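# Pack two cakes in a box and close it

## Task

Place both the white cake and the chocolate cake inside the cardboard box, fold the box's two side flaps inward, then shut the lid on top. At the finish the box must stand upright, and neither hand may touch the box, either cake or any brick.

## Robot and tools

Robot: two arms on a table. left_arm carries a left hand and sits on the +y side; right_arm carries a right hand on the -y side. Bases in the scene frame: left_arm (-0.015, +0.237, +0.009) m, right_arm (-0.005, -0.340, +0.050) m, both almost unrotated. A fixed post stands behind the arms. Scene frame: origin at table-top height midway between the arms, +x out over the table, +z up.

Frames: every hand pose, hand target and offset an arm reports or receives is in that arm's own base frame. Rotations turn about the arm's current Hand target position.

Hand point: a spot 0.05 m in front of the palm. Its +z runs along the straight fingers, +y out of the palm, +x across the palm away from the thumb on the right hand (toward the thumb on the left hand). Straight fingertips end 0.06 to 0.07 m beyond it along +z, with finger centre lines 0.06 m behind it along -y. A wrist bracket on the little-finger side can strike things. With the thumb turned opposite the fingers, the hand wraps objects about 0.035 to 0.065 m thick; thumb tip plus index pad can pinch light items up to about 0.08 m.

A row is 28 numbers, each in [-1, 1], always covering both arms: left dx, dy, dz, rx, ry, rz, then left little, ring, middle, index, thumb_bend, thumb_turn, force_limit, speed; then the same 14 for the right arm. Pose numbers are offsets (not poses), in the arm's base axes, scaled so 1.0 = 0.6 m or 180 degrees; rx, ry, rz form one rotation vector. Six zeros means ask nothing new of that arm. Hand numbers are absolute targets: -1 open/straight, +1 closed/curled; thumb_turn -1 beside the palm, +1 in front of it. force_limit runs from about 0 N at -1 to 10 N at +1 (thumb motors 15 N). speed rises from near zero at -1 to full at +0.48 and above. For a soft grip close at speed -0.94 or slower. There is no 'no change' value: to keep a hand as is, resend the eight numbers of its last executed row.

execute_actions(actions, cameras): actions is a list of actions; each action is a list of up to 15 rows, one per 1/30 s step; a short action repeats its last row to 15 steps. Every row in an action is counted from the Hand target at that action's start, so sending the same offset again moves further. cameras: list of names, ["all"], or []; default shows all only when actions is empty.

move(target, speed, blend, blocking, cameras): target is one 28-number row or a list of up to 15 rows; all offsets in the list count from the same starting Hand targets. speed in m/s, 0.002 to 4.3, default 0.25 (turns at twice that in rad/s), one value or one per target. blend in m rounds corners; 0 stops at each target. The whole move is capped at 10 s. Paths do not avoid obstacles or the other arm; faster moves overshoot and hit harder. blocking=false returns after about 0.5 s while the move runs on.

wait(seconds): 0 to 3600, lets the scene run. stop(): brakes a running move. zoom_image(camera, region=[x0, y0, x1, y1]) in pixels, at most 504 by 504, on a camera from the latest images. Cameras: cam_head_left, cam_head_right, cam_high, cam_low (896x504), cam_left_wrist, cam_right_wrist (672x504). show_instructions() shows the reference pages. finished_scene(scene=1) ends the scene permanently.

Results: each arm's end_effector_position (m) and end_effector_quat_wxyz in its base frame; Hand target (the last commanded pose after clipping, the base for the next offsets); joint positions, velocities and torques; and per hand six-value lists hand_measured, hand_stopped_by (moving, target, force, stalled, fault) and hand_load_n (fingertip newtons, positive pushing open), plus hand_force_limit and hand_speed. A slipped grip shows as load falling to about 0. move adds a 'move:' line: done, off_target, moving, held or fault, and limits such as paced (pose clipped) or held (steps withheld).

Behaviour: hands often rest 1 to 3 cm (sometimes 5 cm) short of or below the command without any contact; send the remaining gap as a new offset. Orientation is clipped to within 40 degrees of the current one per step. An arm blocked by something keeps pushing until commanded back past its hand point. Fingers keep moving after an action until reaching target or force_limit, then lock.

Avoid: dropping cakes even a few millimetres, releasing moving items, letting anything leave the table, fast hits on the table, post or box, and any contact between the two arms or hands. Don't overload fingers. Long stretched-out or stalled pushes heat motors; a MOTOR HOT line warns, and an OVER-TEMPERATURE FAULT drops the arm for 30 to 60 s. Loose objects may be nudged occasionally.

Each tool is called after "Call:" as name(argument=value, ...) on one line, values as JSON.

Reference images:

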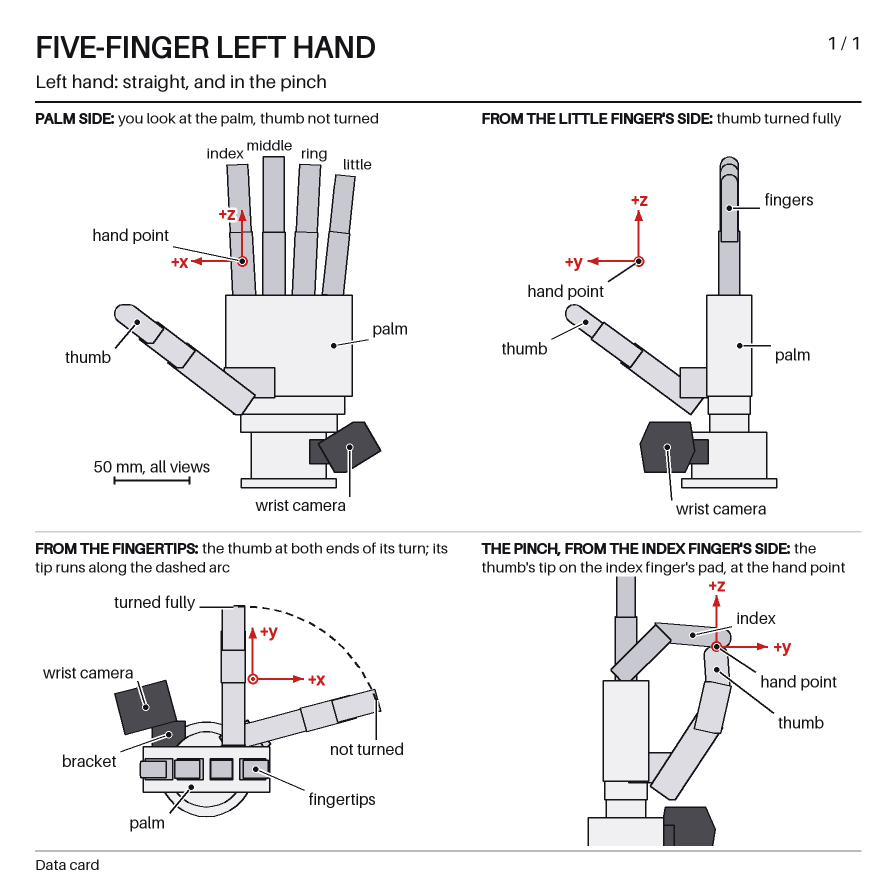

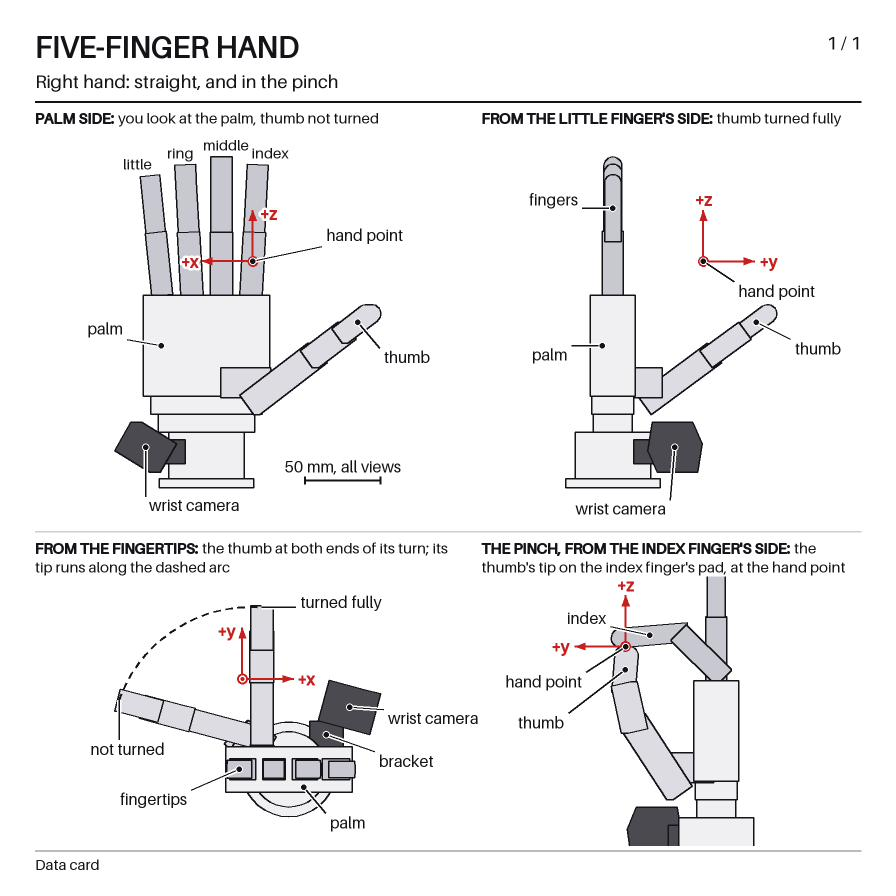

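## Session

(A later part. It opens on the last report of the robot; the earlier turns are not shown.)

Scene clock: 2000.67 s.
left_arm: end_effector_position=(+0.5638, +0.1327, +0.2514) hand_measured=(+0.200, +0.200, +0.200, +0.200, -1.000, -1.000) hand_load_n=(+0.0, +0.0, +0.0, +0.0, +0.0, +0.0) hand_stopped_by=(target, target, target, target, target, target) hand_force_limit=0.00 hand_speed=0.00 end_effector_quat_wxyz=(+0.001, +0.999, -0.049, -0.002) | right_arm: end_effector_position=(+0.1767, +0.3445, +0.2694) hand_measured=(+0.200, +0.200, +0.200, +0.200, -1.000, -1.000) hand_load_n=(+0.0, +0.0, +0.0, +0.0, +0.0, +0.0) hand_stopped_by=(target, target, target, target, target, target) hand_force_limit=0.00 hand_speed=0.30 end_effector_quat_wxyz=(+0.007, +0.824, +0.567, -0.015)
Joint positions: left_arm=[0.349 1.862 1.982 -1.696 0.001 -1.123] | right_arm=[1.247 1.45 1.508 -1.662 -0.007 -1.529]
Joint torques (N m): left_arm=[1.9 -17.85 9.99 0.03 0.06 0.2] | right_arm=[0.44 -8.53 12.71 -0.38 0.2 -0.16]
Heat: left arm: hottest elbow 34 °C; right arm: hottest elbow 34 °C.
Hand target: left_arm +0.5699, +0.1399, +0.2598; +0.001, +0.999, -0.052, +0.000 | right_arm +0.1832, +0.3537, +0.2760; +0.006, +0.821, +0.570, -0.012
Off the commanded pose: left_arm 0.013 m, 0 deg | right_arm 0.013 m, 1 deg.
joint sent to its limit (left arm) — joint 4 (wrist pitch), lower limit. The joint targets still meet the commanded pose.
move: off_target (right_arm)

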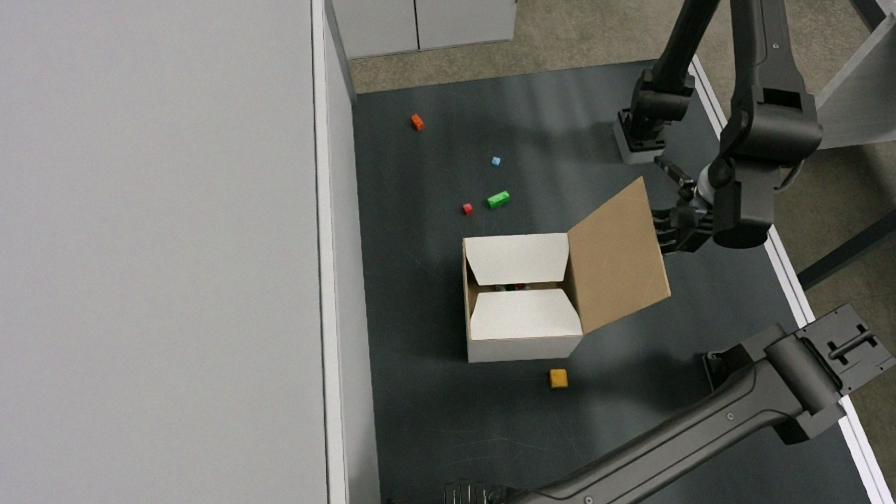

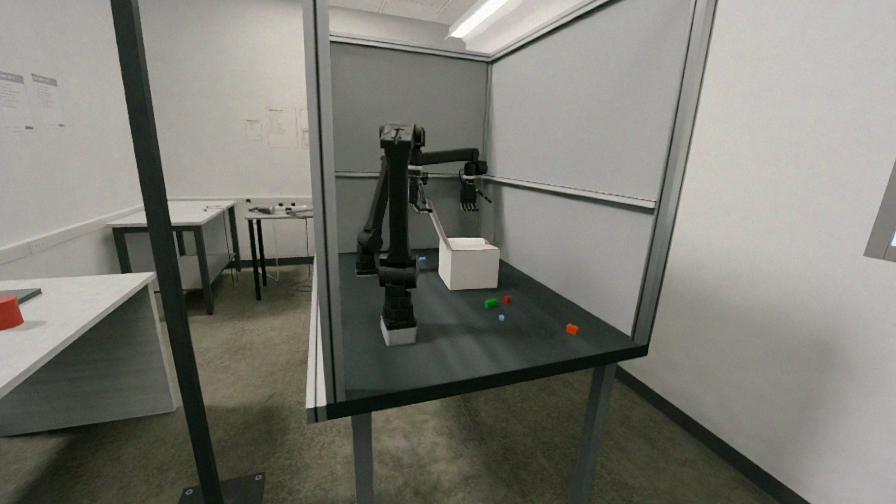

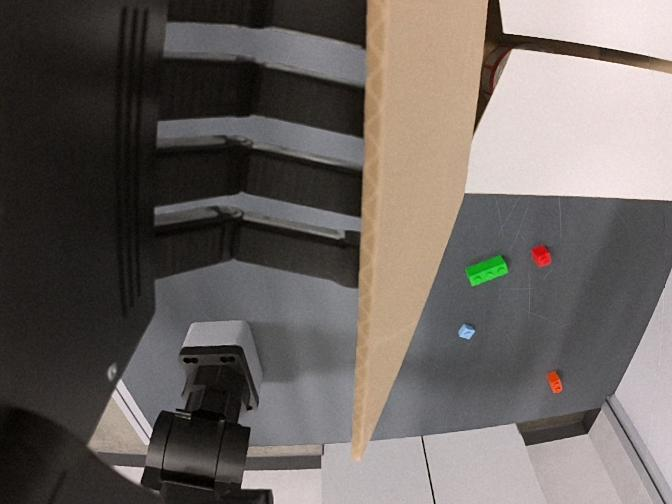

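Call:
move(target=[[0,0,0,0,0,0,0.2,0.2,0.2,0.2,-1,-1,0,0, 0.1008,-0.0133,0.01,0,0,0,0.2,0.2,0.2,0.2,-1,-1,0,0.3],[0,0,0,0,0,0,0.2,0.2,0.2,0.2,-1,-1,0,0, 0.156,-0.0206,-0.0033,0,0,-0.02,0.2,0.2,0.2,0.2,-1,-1,0,0.3]], speed=0.05, blend=0.01, cameras=["cam_high","cam_low","cam_right_wrist"])

Call:
zoom_image(camera="cam_high", region=[560, 130, 836, 330])

Call:
zoom_image(camera="cam_low", region=[340, 140, 500, 300])

Scene clock: 2016.37 s.
left_arm: end_effector_position=(+0.5638, +0.1327, +0.2514) hand_measured=(+0.200, +0.200, +0.200, +0.200, -1.000, -1.000) hand_load_n=(+0.0, +0.0, +0.5, +0.0, +0.0, +0.0) hand_stopped_by=(target, target, target, target, target, target) hand_force_limit=0.00 hand_speed=0.00 end_effector_quat_wxyz=(+0.001, +0.999, -0.049, -0.002) | right_arm: end_effector_position=(+0.2671, +0.3309, +0.2689) hand_measured=(+0.200, +0.200, +0.200, +0.200, -1.000, -1.000) hand_load_n=(+0.0, +0.0, +0.5, +0.0, +0.0, +0.0) hand_stopped_by=(target, target, target, target, target, target) hand_force_limit=0.00 hand_speed=0.30 end_effector_quat_wxyz=(+0.009, +0.841, +0.541, -0.020)
Joint positions: left_arm=[0.349 1.862 1.982 -1.696 0.001 -1.123] | right_arm=[1.04 1.534 1.598 -1.679 -0.003 -1.674]
Joint torques (N m): left_arm=[0.85 -17.9 9.95 -0.31 0.04 0.18] | right_arm=[0.26 -9.29 12.72 0.13 0.2 -0.14]
Heat: left arm: hottest elbow 34 °C; right arm: hottest elbow 35 °C.
Hand target: left_arm +0.5699, +0.1399, +0.2598; +0.001, +0.999, -0.052, +0.000 | right_arm +0.2769, +0.3412, +0.2740; +0.006, +0.839, +0.544, -0.012
Off the commanded pose: left_arm 0.013 m, 0 deg | right_arm 0.015 m, 1 deg.
joint sent to its limit (left arm) — joint 4 (wrist pitch), lower limit. The joint targets still meet the commanded pose.
move: off_target (right_arm)

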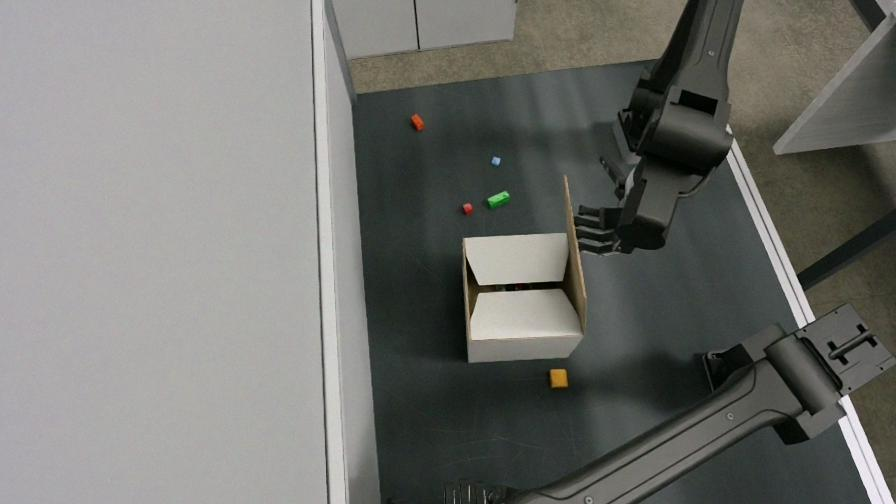

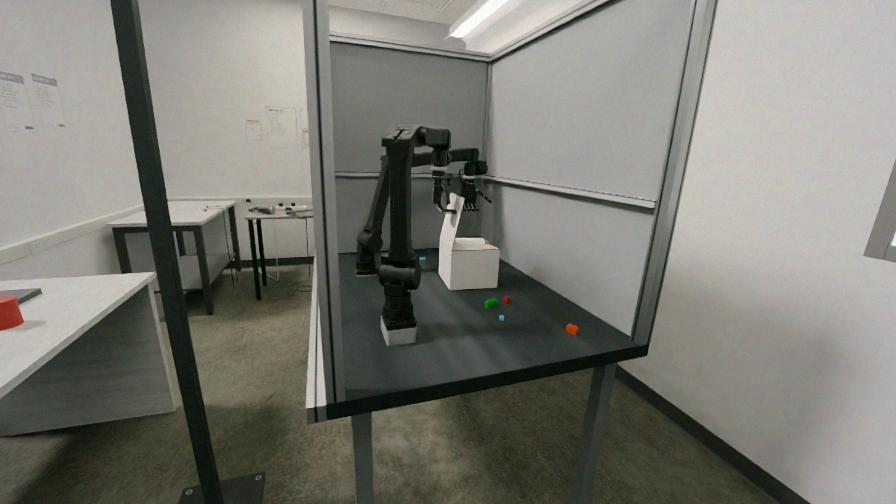

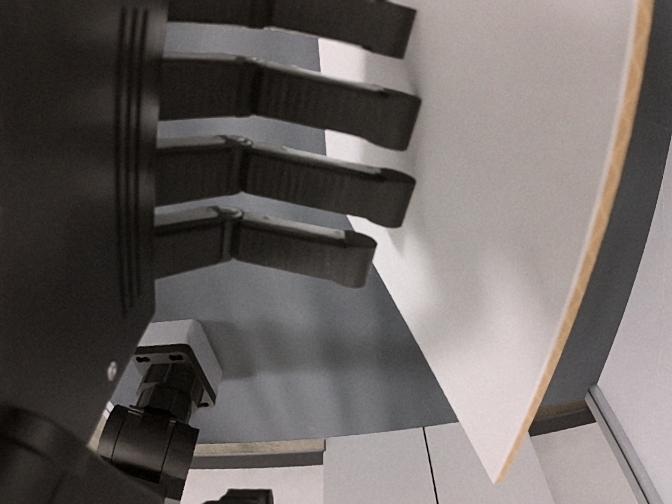

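Scaled by 1.826.

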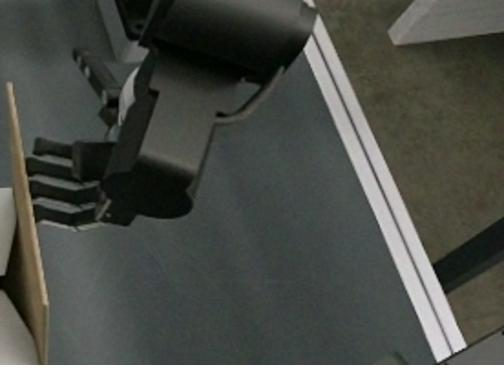

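Scaled by 3.150.

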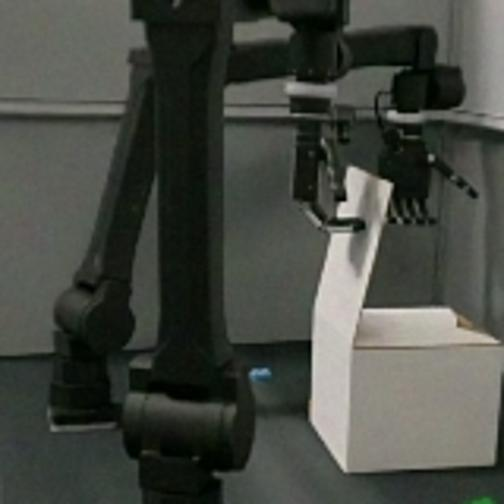

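Call:
move(target=[[0,0,0,0,0,0,0.2,0.2,0.2,0.2,-1,-1,0,0, 0.0578,-0.0077,-0.0333,0,0,0,0.2,0.2,0.2,0.2,-1,-1,0,0.3],[0,0,0,0,0,0,0.2,0.2,0.2,0.2,-1,-1,0,0, 0.0992,-0.0132,-0.0767,0,0,-0.0,0.2,0.2,0.2,0.2,-1,-1,0,0.3],[0,0,0,0,0,0,0.2,0.2,0.2,0.2,-1,-1,0,0, 0.1322,-0.0175,-0.1183,0,0,-0.0,0.2,0.2,0.2,0.2,-1,-1,0,0.3]], speed=0.05, blend=0.01, cameras=["cam_high","cam_low","cam_right_wrist"])

Call:
zoom_image(camera="cam_high", region=[440, 130, 740, 380])

Call:
zoom_image(camera="cam_low", region=[380, 140, 540, 300])

Scene clock: 2033.40 s.
left_arm: end_effector_position=(+0.5638, +0.1327, +0.2514) hand_measured=(+0.200, +0.200, +0.200, +0.200, -1.000, -1.000) hand_load_n=(+0.0, +0.0, +0.0, +0.0, +0.0, +0.0) hand_stopped_by=(target, target, target, target, target, target) hand_force_limit=0.00 hand_speed=0.00 end_effector_quat_wxyz=(+0.001, +0.999, -0.049, -0.002) | right_arm: end_effector_position=(+0.3504, +0.3294, +0.2158) hand_measured=(+0.200, +0.200, +0.200, +0.200, -1.000, -1.000) hand_load_n=(+0.0, +0.0, +0.0, +0.0, +0.0, +0.0) hand_stopped_by=(target, target, target, target, target, target) hand_force_limit=0.00 hand_speed=0.30 end_effector_quat_wxyz=(+0.002, +0.841, +0.541, -0.005)
Joint positions: left_arm=[0.349 1.862 1.982 -1.696 0.001 -1.123] | right_arm=[0.893 1.632 1.577 -1.527 0.001 -1.821]
Joint torques (N m): left_arm=[0.44 -18.67 9.99 -0.02 0.01 0.17] | right_arm=[0.62 -11.05 8.94 0.75 0.21 -0.17]
Heat: left arm: hottest elbow 34 °C; right arm: hottest elbow 35 °C.
Hand target: left_arm +0.5699, +0.1399, +0.2598; +0.001, +0.999, -0.052, +0.000 | right_arm +0.3562, +0.3307, +0.2031; +0.006, +0.839, +0.544, -0.012
Off the commanded pose: left_arm 0.013 m, 0 deg | right_arm 0.014 m, 1 deg.
joint sent to its limit (left arm) — joint 4 (wrist pitch), lower limit. The joint targets still meet the commanded pose.
move: off_target (right_arm)

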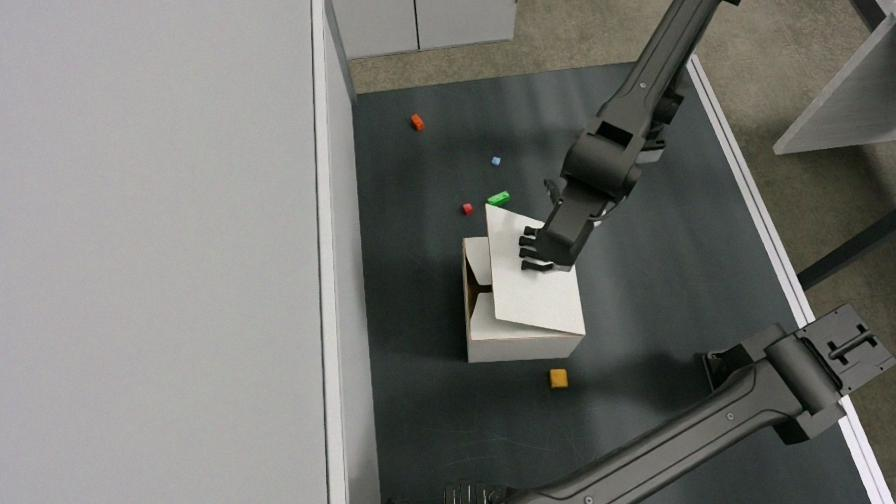

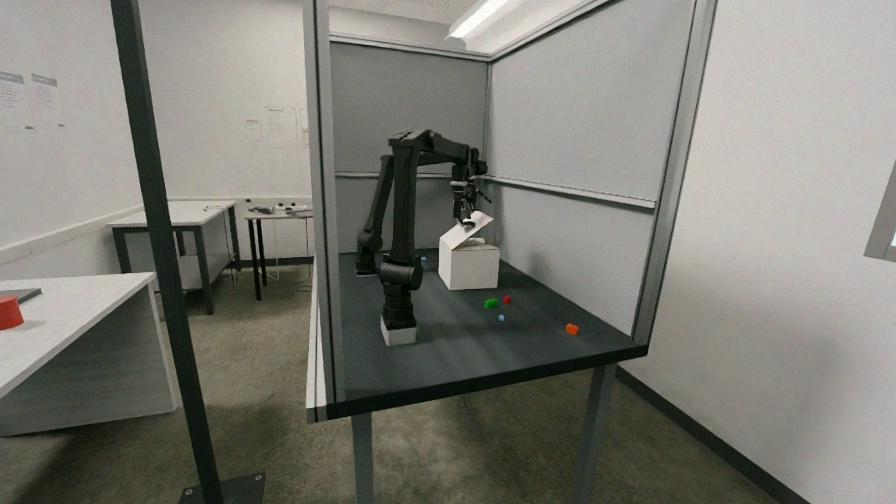

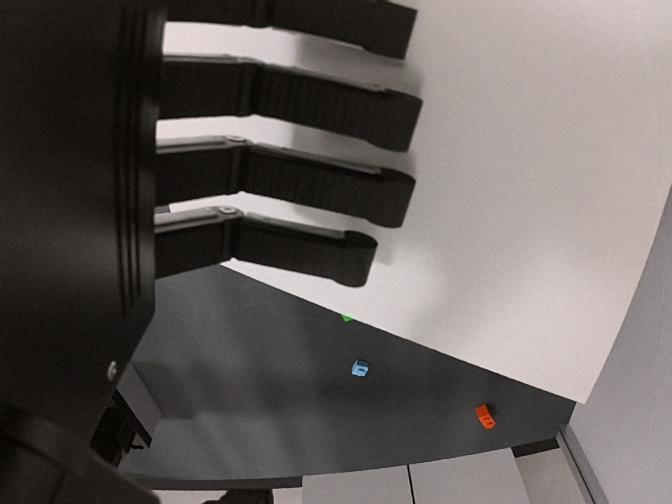

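Scaled by 1.680.

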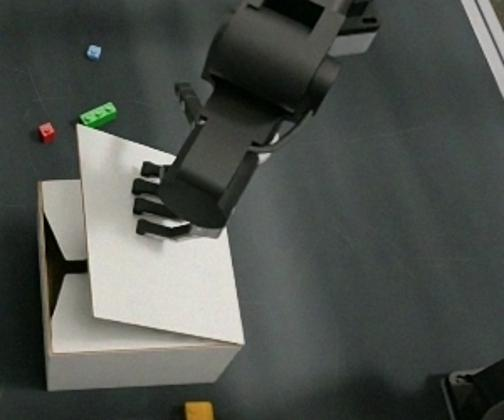

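Scaled by 3.150.

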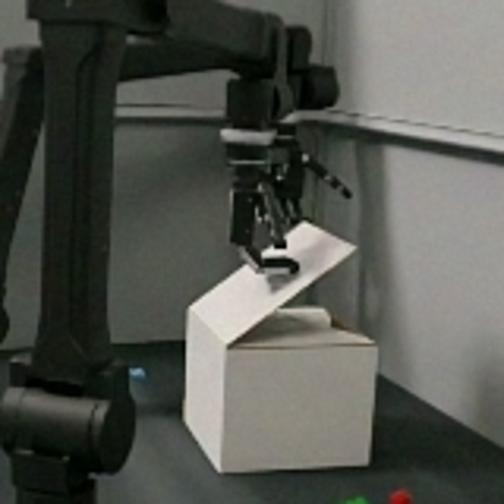

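Call:
move(target=[[0,0,0,0,0,0,0.2,0.2,0.2,0.2,-1,-1,0,0, 0.0438,-0.0058,-0.0583,0,0,0,0.2,0.2,0.2,0.2,-1,-1,0,0.3],[0,0,0,0,0,0,0.2,0.2,0.2,0.2,-1,-1,0,0, 0.0595,-0.0078,-0.0917,0,0,-0.0,0.2,0.2,0.2,0.2,-1,-1,0,0.3]], speed=0.04, blend=0.005, cameras=["cam_high","cam_low","cam_right_wrist"])

Call:
zoom_image(camera="cam_high", region=[440, 130, 740, 380])

Call:
zoom_image(camera="cam_low", region=[380, 140, 540, 300])

Scene clock: 2045.30 s.
left_arm: end_effector_position=(+0.5638, +0.1327, +0.2514) hand_measured=(+0.200, +0.200, +0.200, +0.200, -1.000, -1.000) hand_load_n=(+0.0, +0.0, +0.0, +0.0, +0.0, +0.0) hand_stopped_by=(target, target, target, target, target, target) hand_force_limit=0.00 hand_speed=0.00 end_effector_quat_wxyz=(+0.001, +0.999, -0.049, -0.002) | right_arm: end_effector_position=(+0.3864, +0.3264, +0.1620) hand_measured=(+0.200, +0.200, +0.200, +0.200, -1.000, -1.000) hand_load_n=(-0.5, +0.0, +0.0, +0.0, +0.0, +0.0) hand_stopped_by=(target, target, target, target, target, target) hand_force_limit=0.00 hand_speed=0.30 end_effector_quat_wxyz=(+0.002, +0.841, +0.542, -0.004)
Joint positions: left_arm=[0.349 1.862 1.982 -1.696 0.001 -1.123] | right_arm=[0.835 1.702 1.526 -1.403 0.003 -1.88]
Joint torques (N m): left_arm=[1.49 -17.38 9.95 -0.14 0.06 0.17] | right_arm=[-0.03 -11.58 8.8 0.79 0.19 -0.15]
Heat: left arm: hottest elbow 35 °C; right arm: hottest elbow 34 °C.
Hand target: left_arm +0.5699, +0.1399, +0.2598; +0.001, +0.999, -0.052, +0.000 | right_arm +0.3918, +0.3261, +0.1480; +0.006, +0.839, +0.544, -0.012
Off the commanded pose: left_arm 0.013 m, 0 deg | right_arm 0.015 m, 1 deg.
joint sent to its limit (left arm) — joint 4 (wrist pitch), lower limit. The joint targets still meet the commanded pose.
move: off_target (right_arm)

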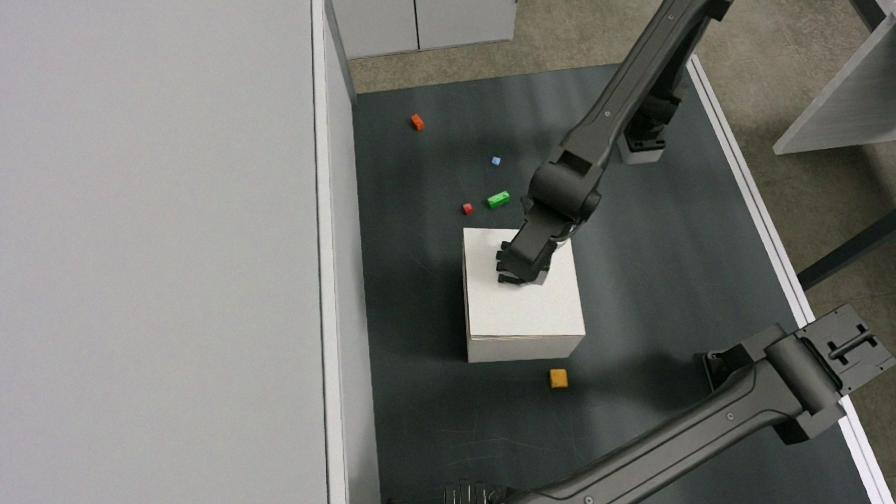

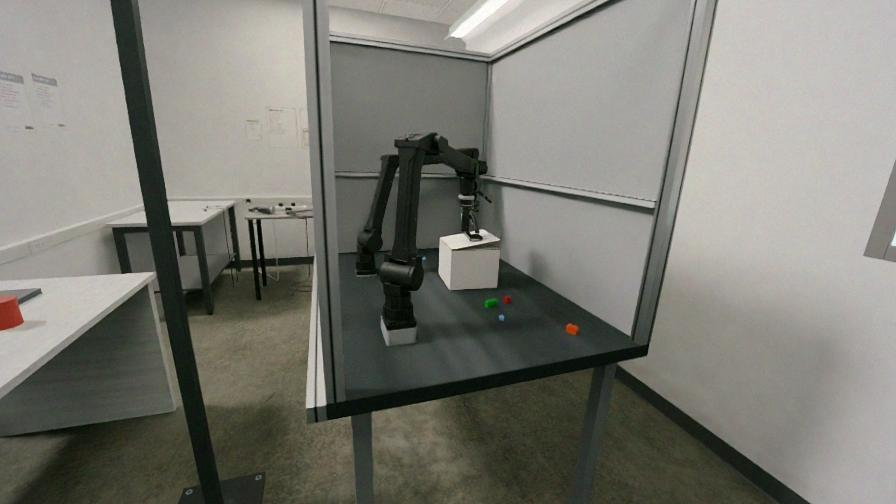

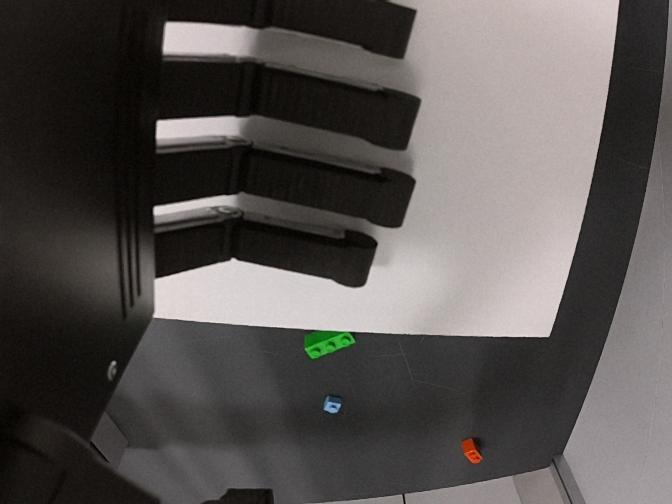

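Scaled by 1.680.

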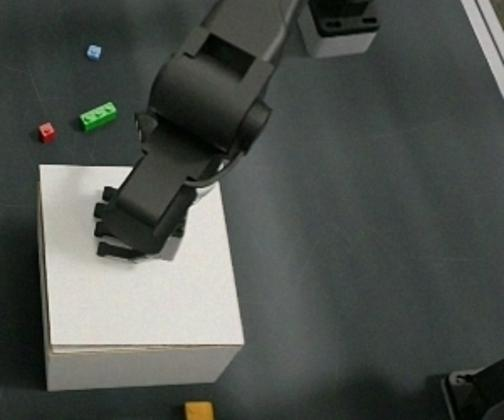

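Scaled by 3.150.

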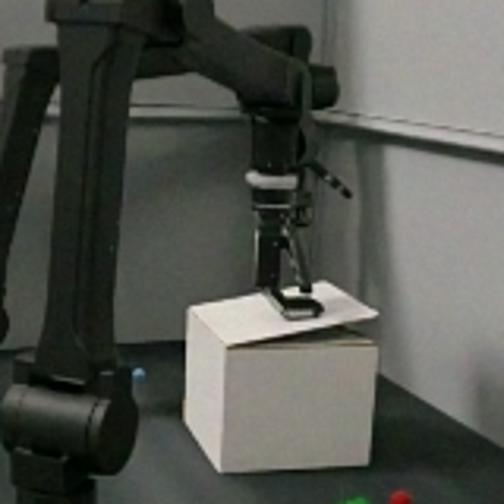

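Call:
move(target=[[0,0,0,0,0,0,0.2,0.2,0.2,0.2,-1,-1,0,0, 0.02,-0.0026,-0.03,0,0,0,0.2,0.2,0.2,0.2,-1,-1,0,0.3],[0,0,0,0,0,0,0.2,0.2,0.2,0.2,-1,-1,0,0, 0.02,-0.0026,-0.058,0,0,-0.0,0.2,0.2,0.2,0.2,-1,-1,0,0.3]], speed=0.03, blend=0.005, cameras=["cam_high","cam_low","cam_head_left"])

Call:
zoom_image(camera="cam_high", region=[440, 130, 740, 380])

Call:
zoom_image(camera="cam_low", region=[380, 140, 540, 300])

Scene clock: 2052.63 s.
left_arm: end_effector_position=(+0.5638, +0.1327, +0.2514) hand_measured=(+0.200, +0.200, +0.200, +0.200, -1.000, -1.000) hand_load_n=(+0.0, +0.0, +0.0, +0.0, +0.0, +0.0) hand_stopped_by=(target, target, target, target, target, target) hand_force_limit=0.00 hand_speed=0.00 end_effector_quat_wxyz=(+0.001, +0.999, -0.049, -0.002) | right_arm: end_effector_position=(+0.4013, +0.3275, +0.1385) hand_measured=(+0.200, +0.200, +0.200, +0.200, -1.000, -1.000) hand_load_n=(+0.0, -0.5, +0.0, +0.0, +0.0, +0.0) hand_stopped_by=(target, target, target, target, target, target) hand_force_limit=0.00 hand_speed=0.30 end_effector_quat_wxyz=(+0.001, +0.841, +0.541, +0.005)
Joint positions: left_arm=[0.349 1.862 1.982 -1.696 0.001 -1.123] | right_arm=[0.817 1.731 1.501 -1.333 0.005 -1.898]
Joint torques (N m): left_arm=[1.14 -18.49 10.1 -0.14 0.09 0.15] | right_arm=[0.32 -11.28 7.45 1.17 0.11 -0.18]
Heat: left arm: hottest elbow 35 °C; right arm: hottest elbow 33 °C.
Hand target: left_arm +0.5699, +0.1399, +0.2598; +0.001, +0.999, -0.052, +0.000 | right_arm +0.4038, +0.3245, +0.1133; +0.006, +0.839, +0.544, -0.012
Off the commanded pose: left_arm 0.013 m, 0 deg | right_arm 0.026 m, 2 deg.
joint sent to its limit (left arm) — joint 4 (wrist pitch), lower limit. The joint targets still meet the commanded pose.
move: off_target (right_arm)
Images, in order (width x height): cam_head_left 896x504, cam_high 896x504, cam_low 896x504.

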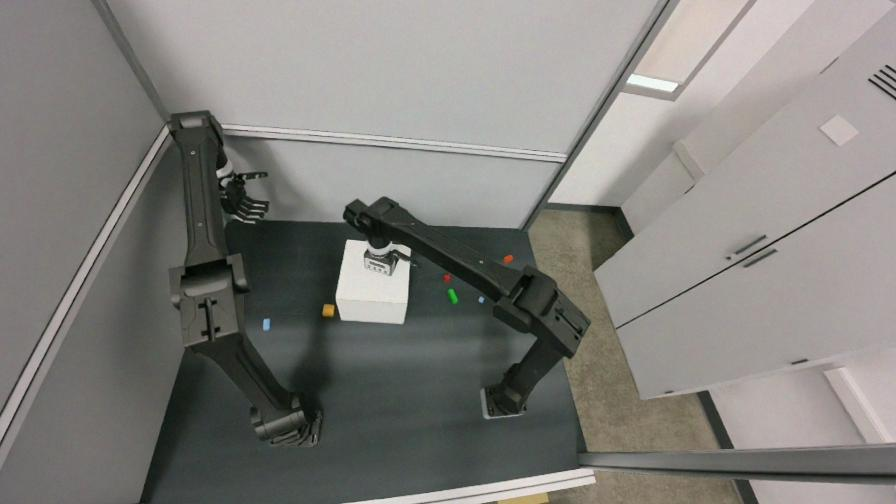

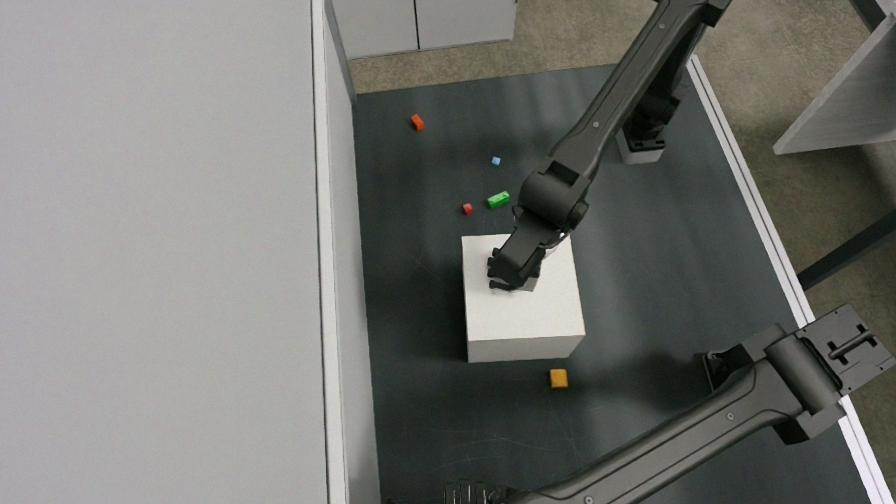

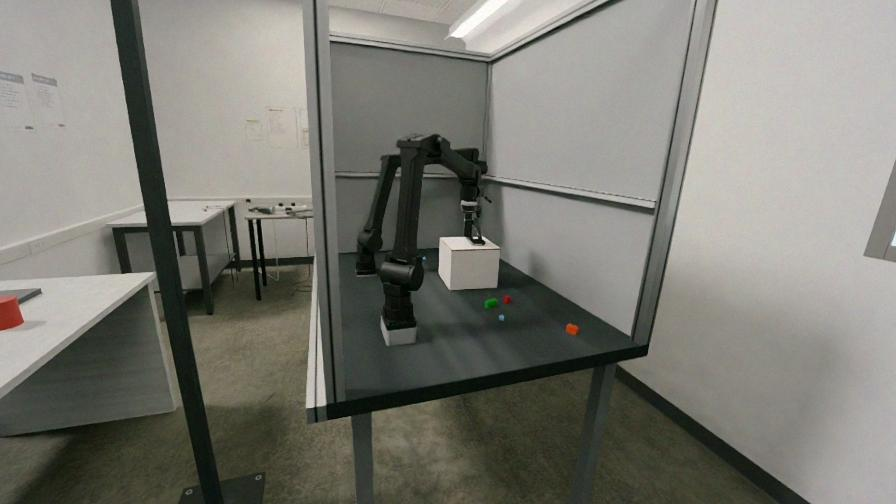

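Scaled by 1.680.

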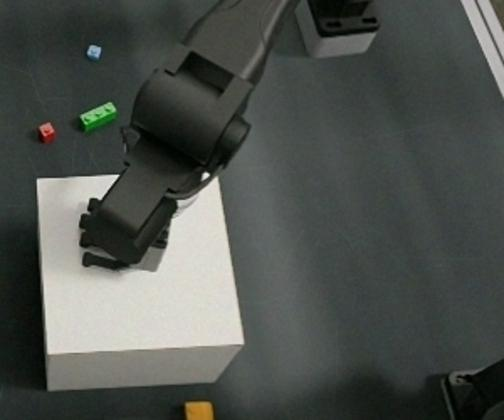

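Scaled by 3.150.

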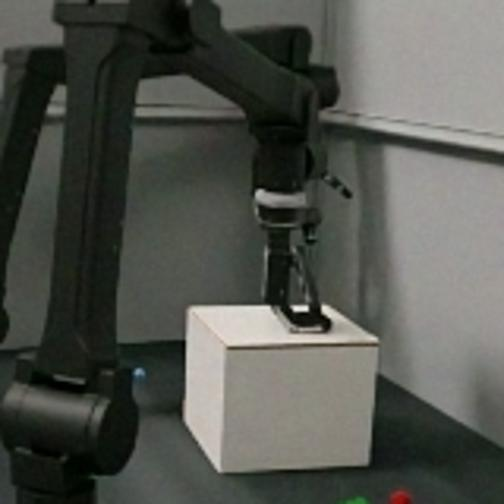

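Call:
move(target=[[0,0,0,0,0,0,0.2,0.2,0.2,0.2,-1,-1,0,0, -0.004,0.005,0.06,0,0,0,0.2,0.2,0.2,0.2,-1,-1,0,0.3],[0,0,0,0,0,0,0.2,0.2,0.2,0.2,-1,-1,0,0, -0.004,0.0,0.24,0,0,0,0.2,0.2,0.2,0.2,-1,-1,0,0.3]], speed=[0.04, 0.1], blend=0.005, cameras=["cam_high","cam_low","cam_head_left"])

Call:
zoom_image(camera="cam_high", region=[440, 130, 740, 380])

Call:
zoom_image(camera="cam_low", region=[380, 140, 540, 300])

Scene clock: 2063.17 s.
left_arm: end_effector_position=(+0.5638, +0.1327, +0.2514) hand_measured=(+0.200, +0.200, +0.200, +0.200, -1.000, -1.000) hand_load_n=(+0.0, +0.0, +0.0, +0.0, +0.0, +0.0) hand_stopped_by=(target, target, target, target, target, target) hand_force_limit=0.00 hand_speed=0.00 end_effector_quat_wxyz=(+0.001, +0.999, -0.049, -0.002) | right_arm: end_effector_position=(+0.3956, +0.3215, +0.2398) hand_measured=(+0.200, +0.200, +0.200, +0.200, -1.000, -1.000) hand_load_n=(+0.0, +0.0, +0.0, +0.0, +0.0, +0.0) hand_stopped_by=(target, target, target, target, target, target) hand_force_limit=0.00 hand_speed=0.30 end_effector_quat_wxyz=(+0.009, +0.840, +0.541, -0.028)
Joint positions: left_arm=[0.349 1.862 1.982 -1.696 0.001 -1.123] | right_arm=[0.817 1.73 1.764 -1.663 0.005 -1.898]
Joint torques (N m): left_arm=[0.67 -18.02 9.85 -0.08 0.09 0.18] | right_arm=[0.44 -14.68 12.37 -0.46 0.12 -0.13]
Heat: left arm: hottest elbow 35 °C; right arm: hottest elbow 33 °C.
Hand target: left_arm +0.5699, +0.1399, +0.2598; +0.001, +0.999, -0.052, +0.000 | right_arm +0.4014, +0.3245, +0.2573; +0.006, +0.839, +0.544, -0.012
Off the commanded pose: left_arm 0.013 m, 0 deg | right_arm 0.019 m, 2 deg.
joint sent to its limit (left arm) — joint 4 (wrist pitch), lower limit. The joint targets still meet the commanded pose.
move: off_target (right_arm)
Images, in order (width x height): cam_head_left 896x504, cam_high 896x504, cam_low 896x504.

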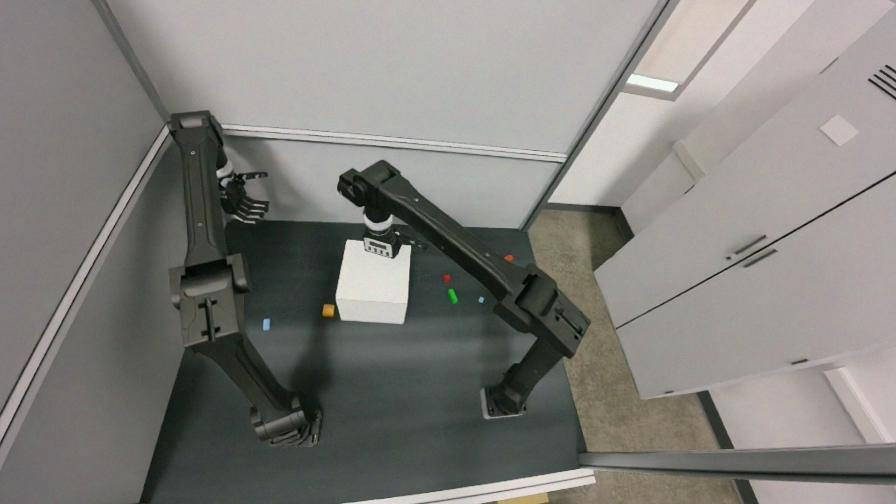

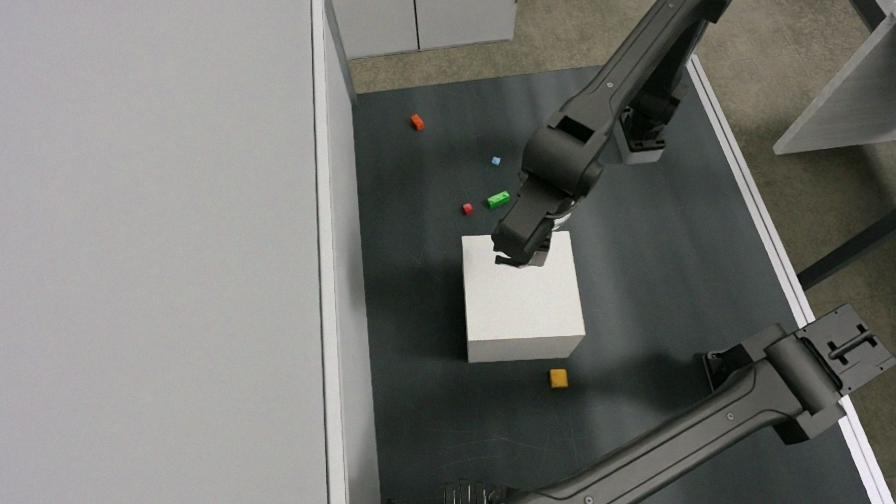

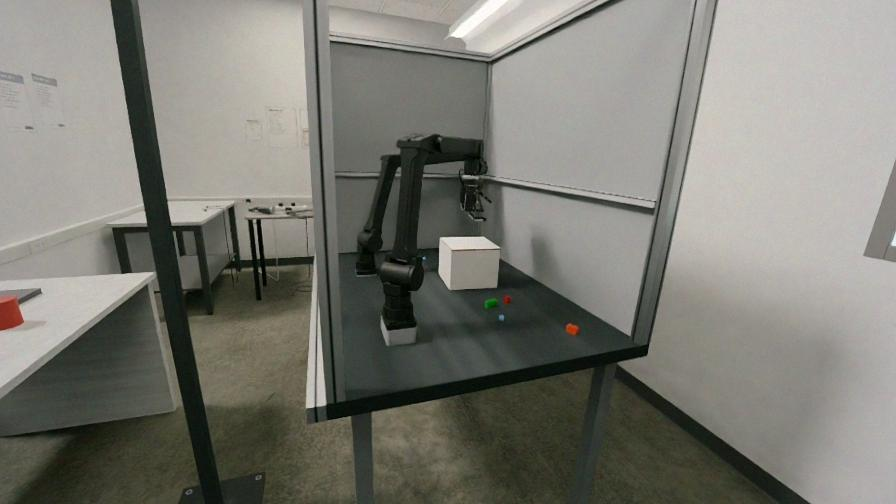

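Scaled by 1.680.

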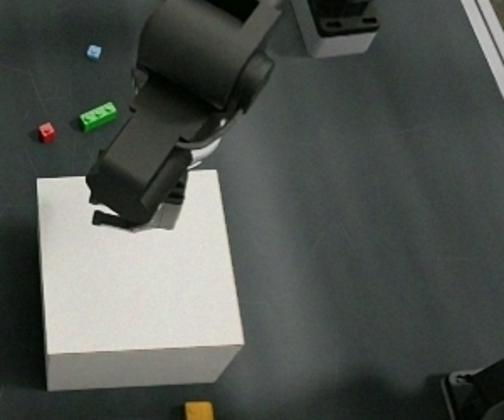

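Scaled by 3.150.

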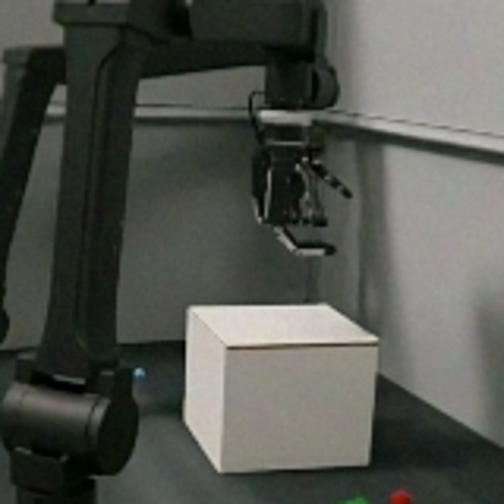

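Call:
finished_scene()

The scene is finished: the task was done.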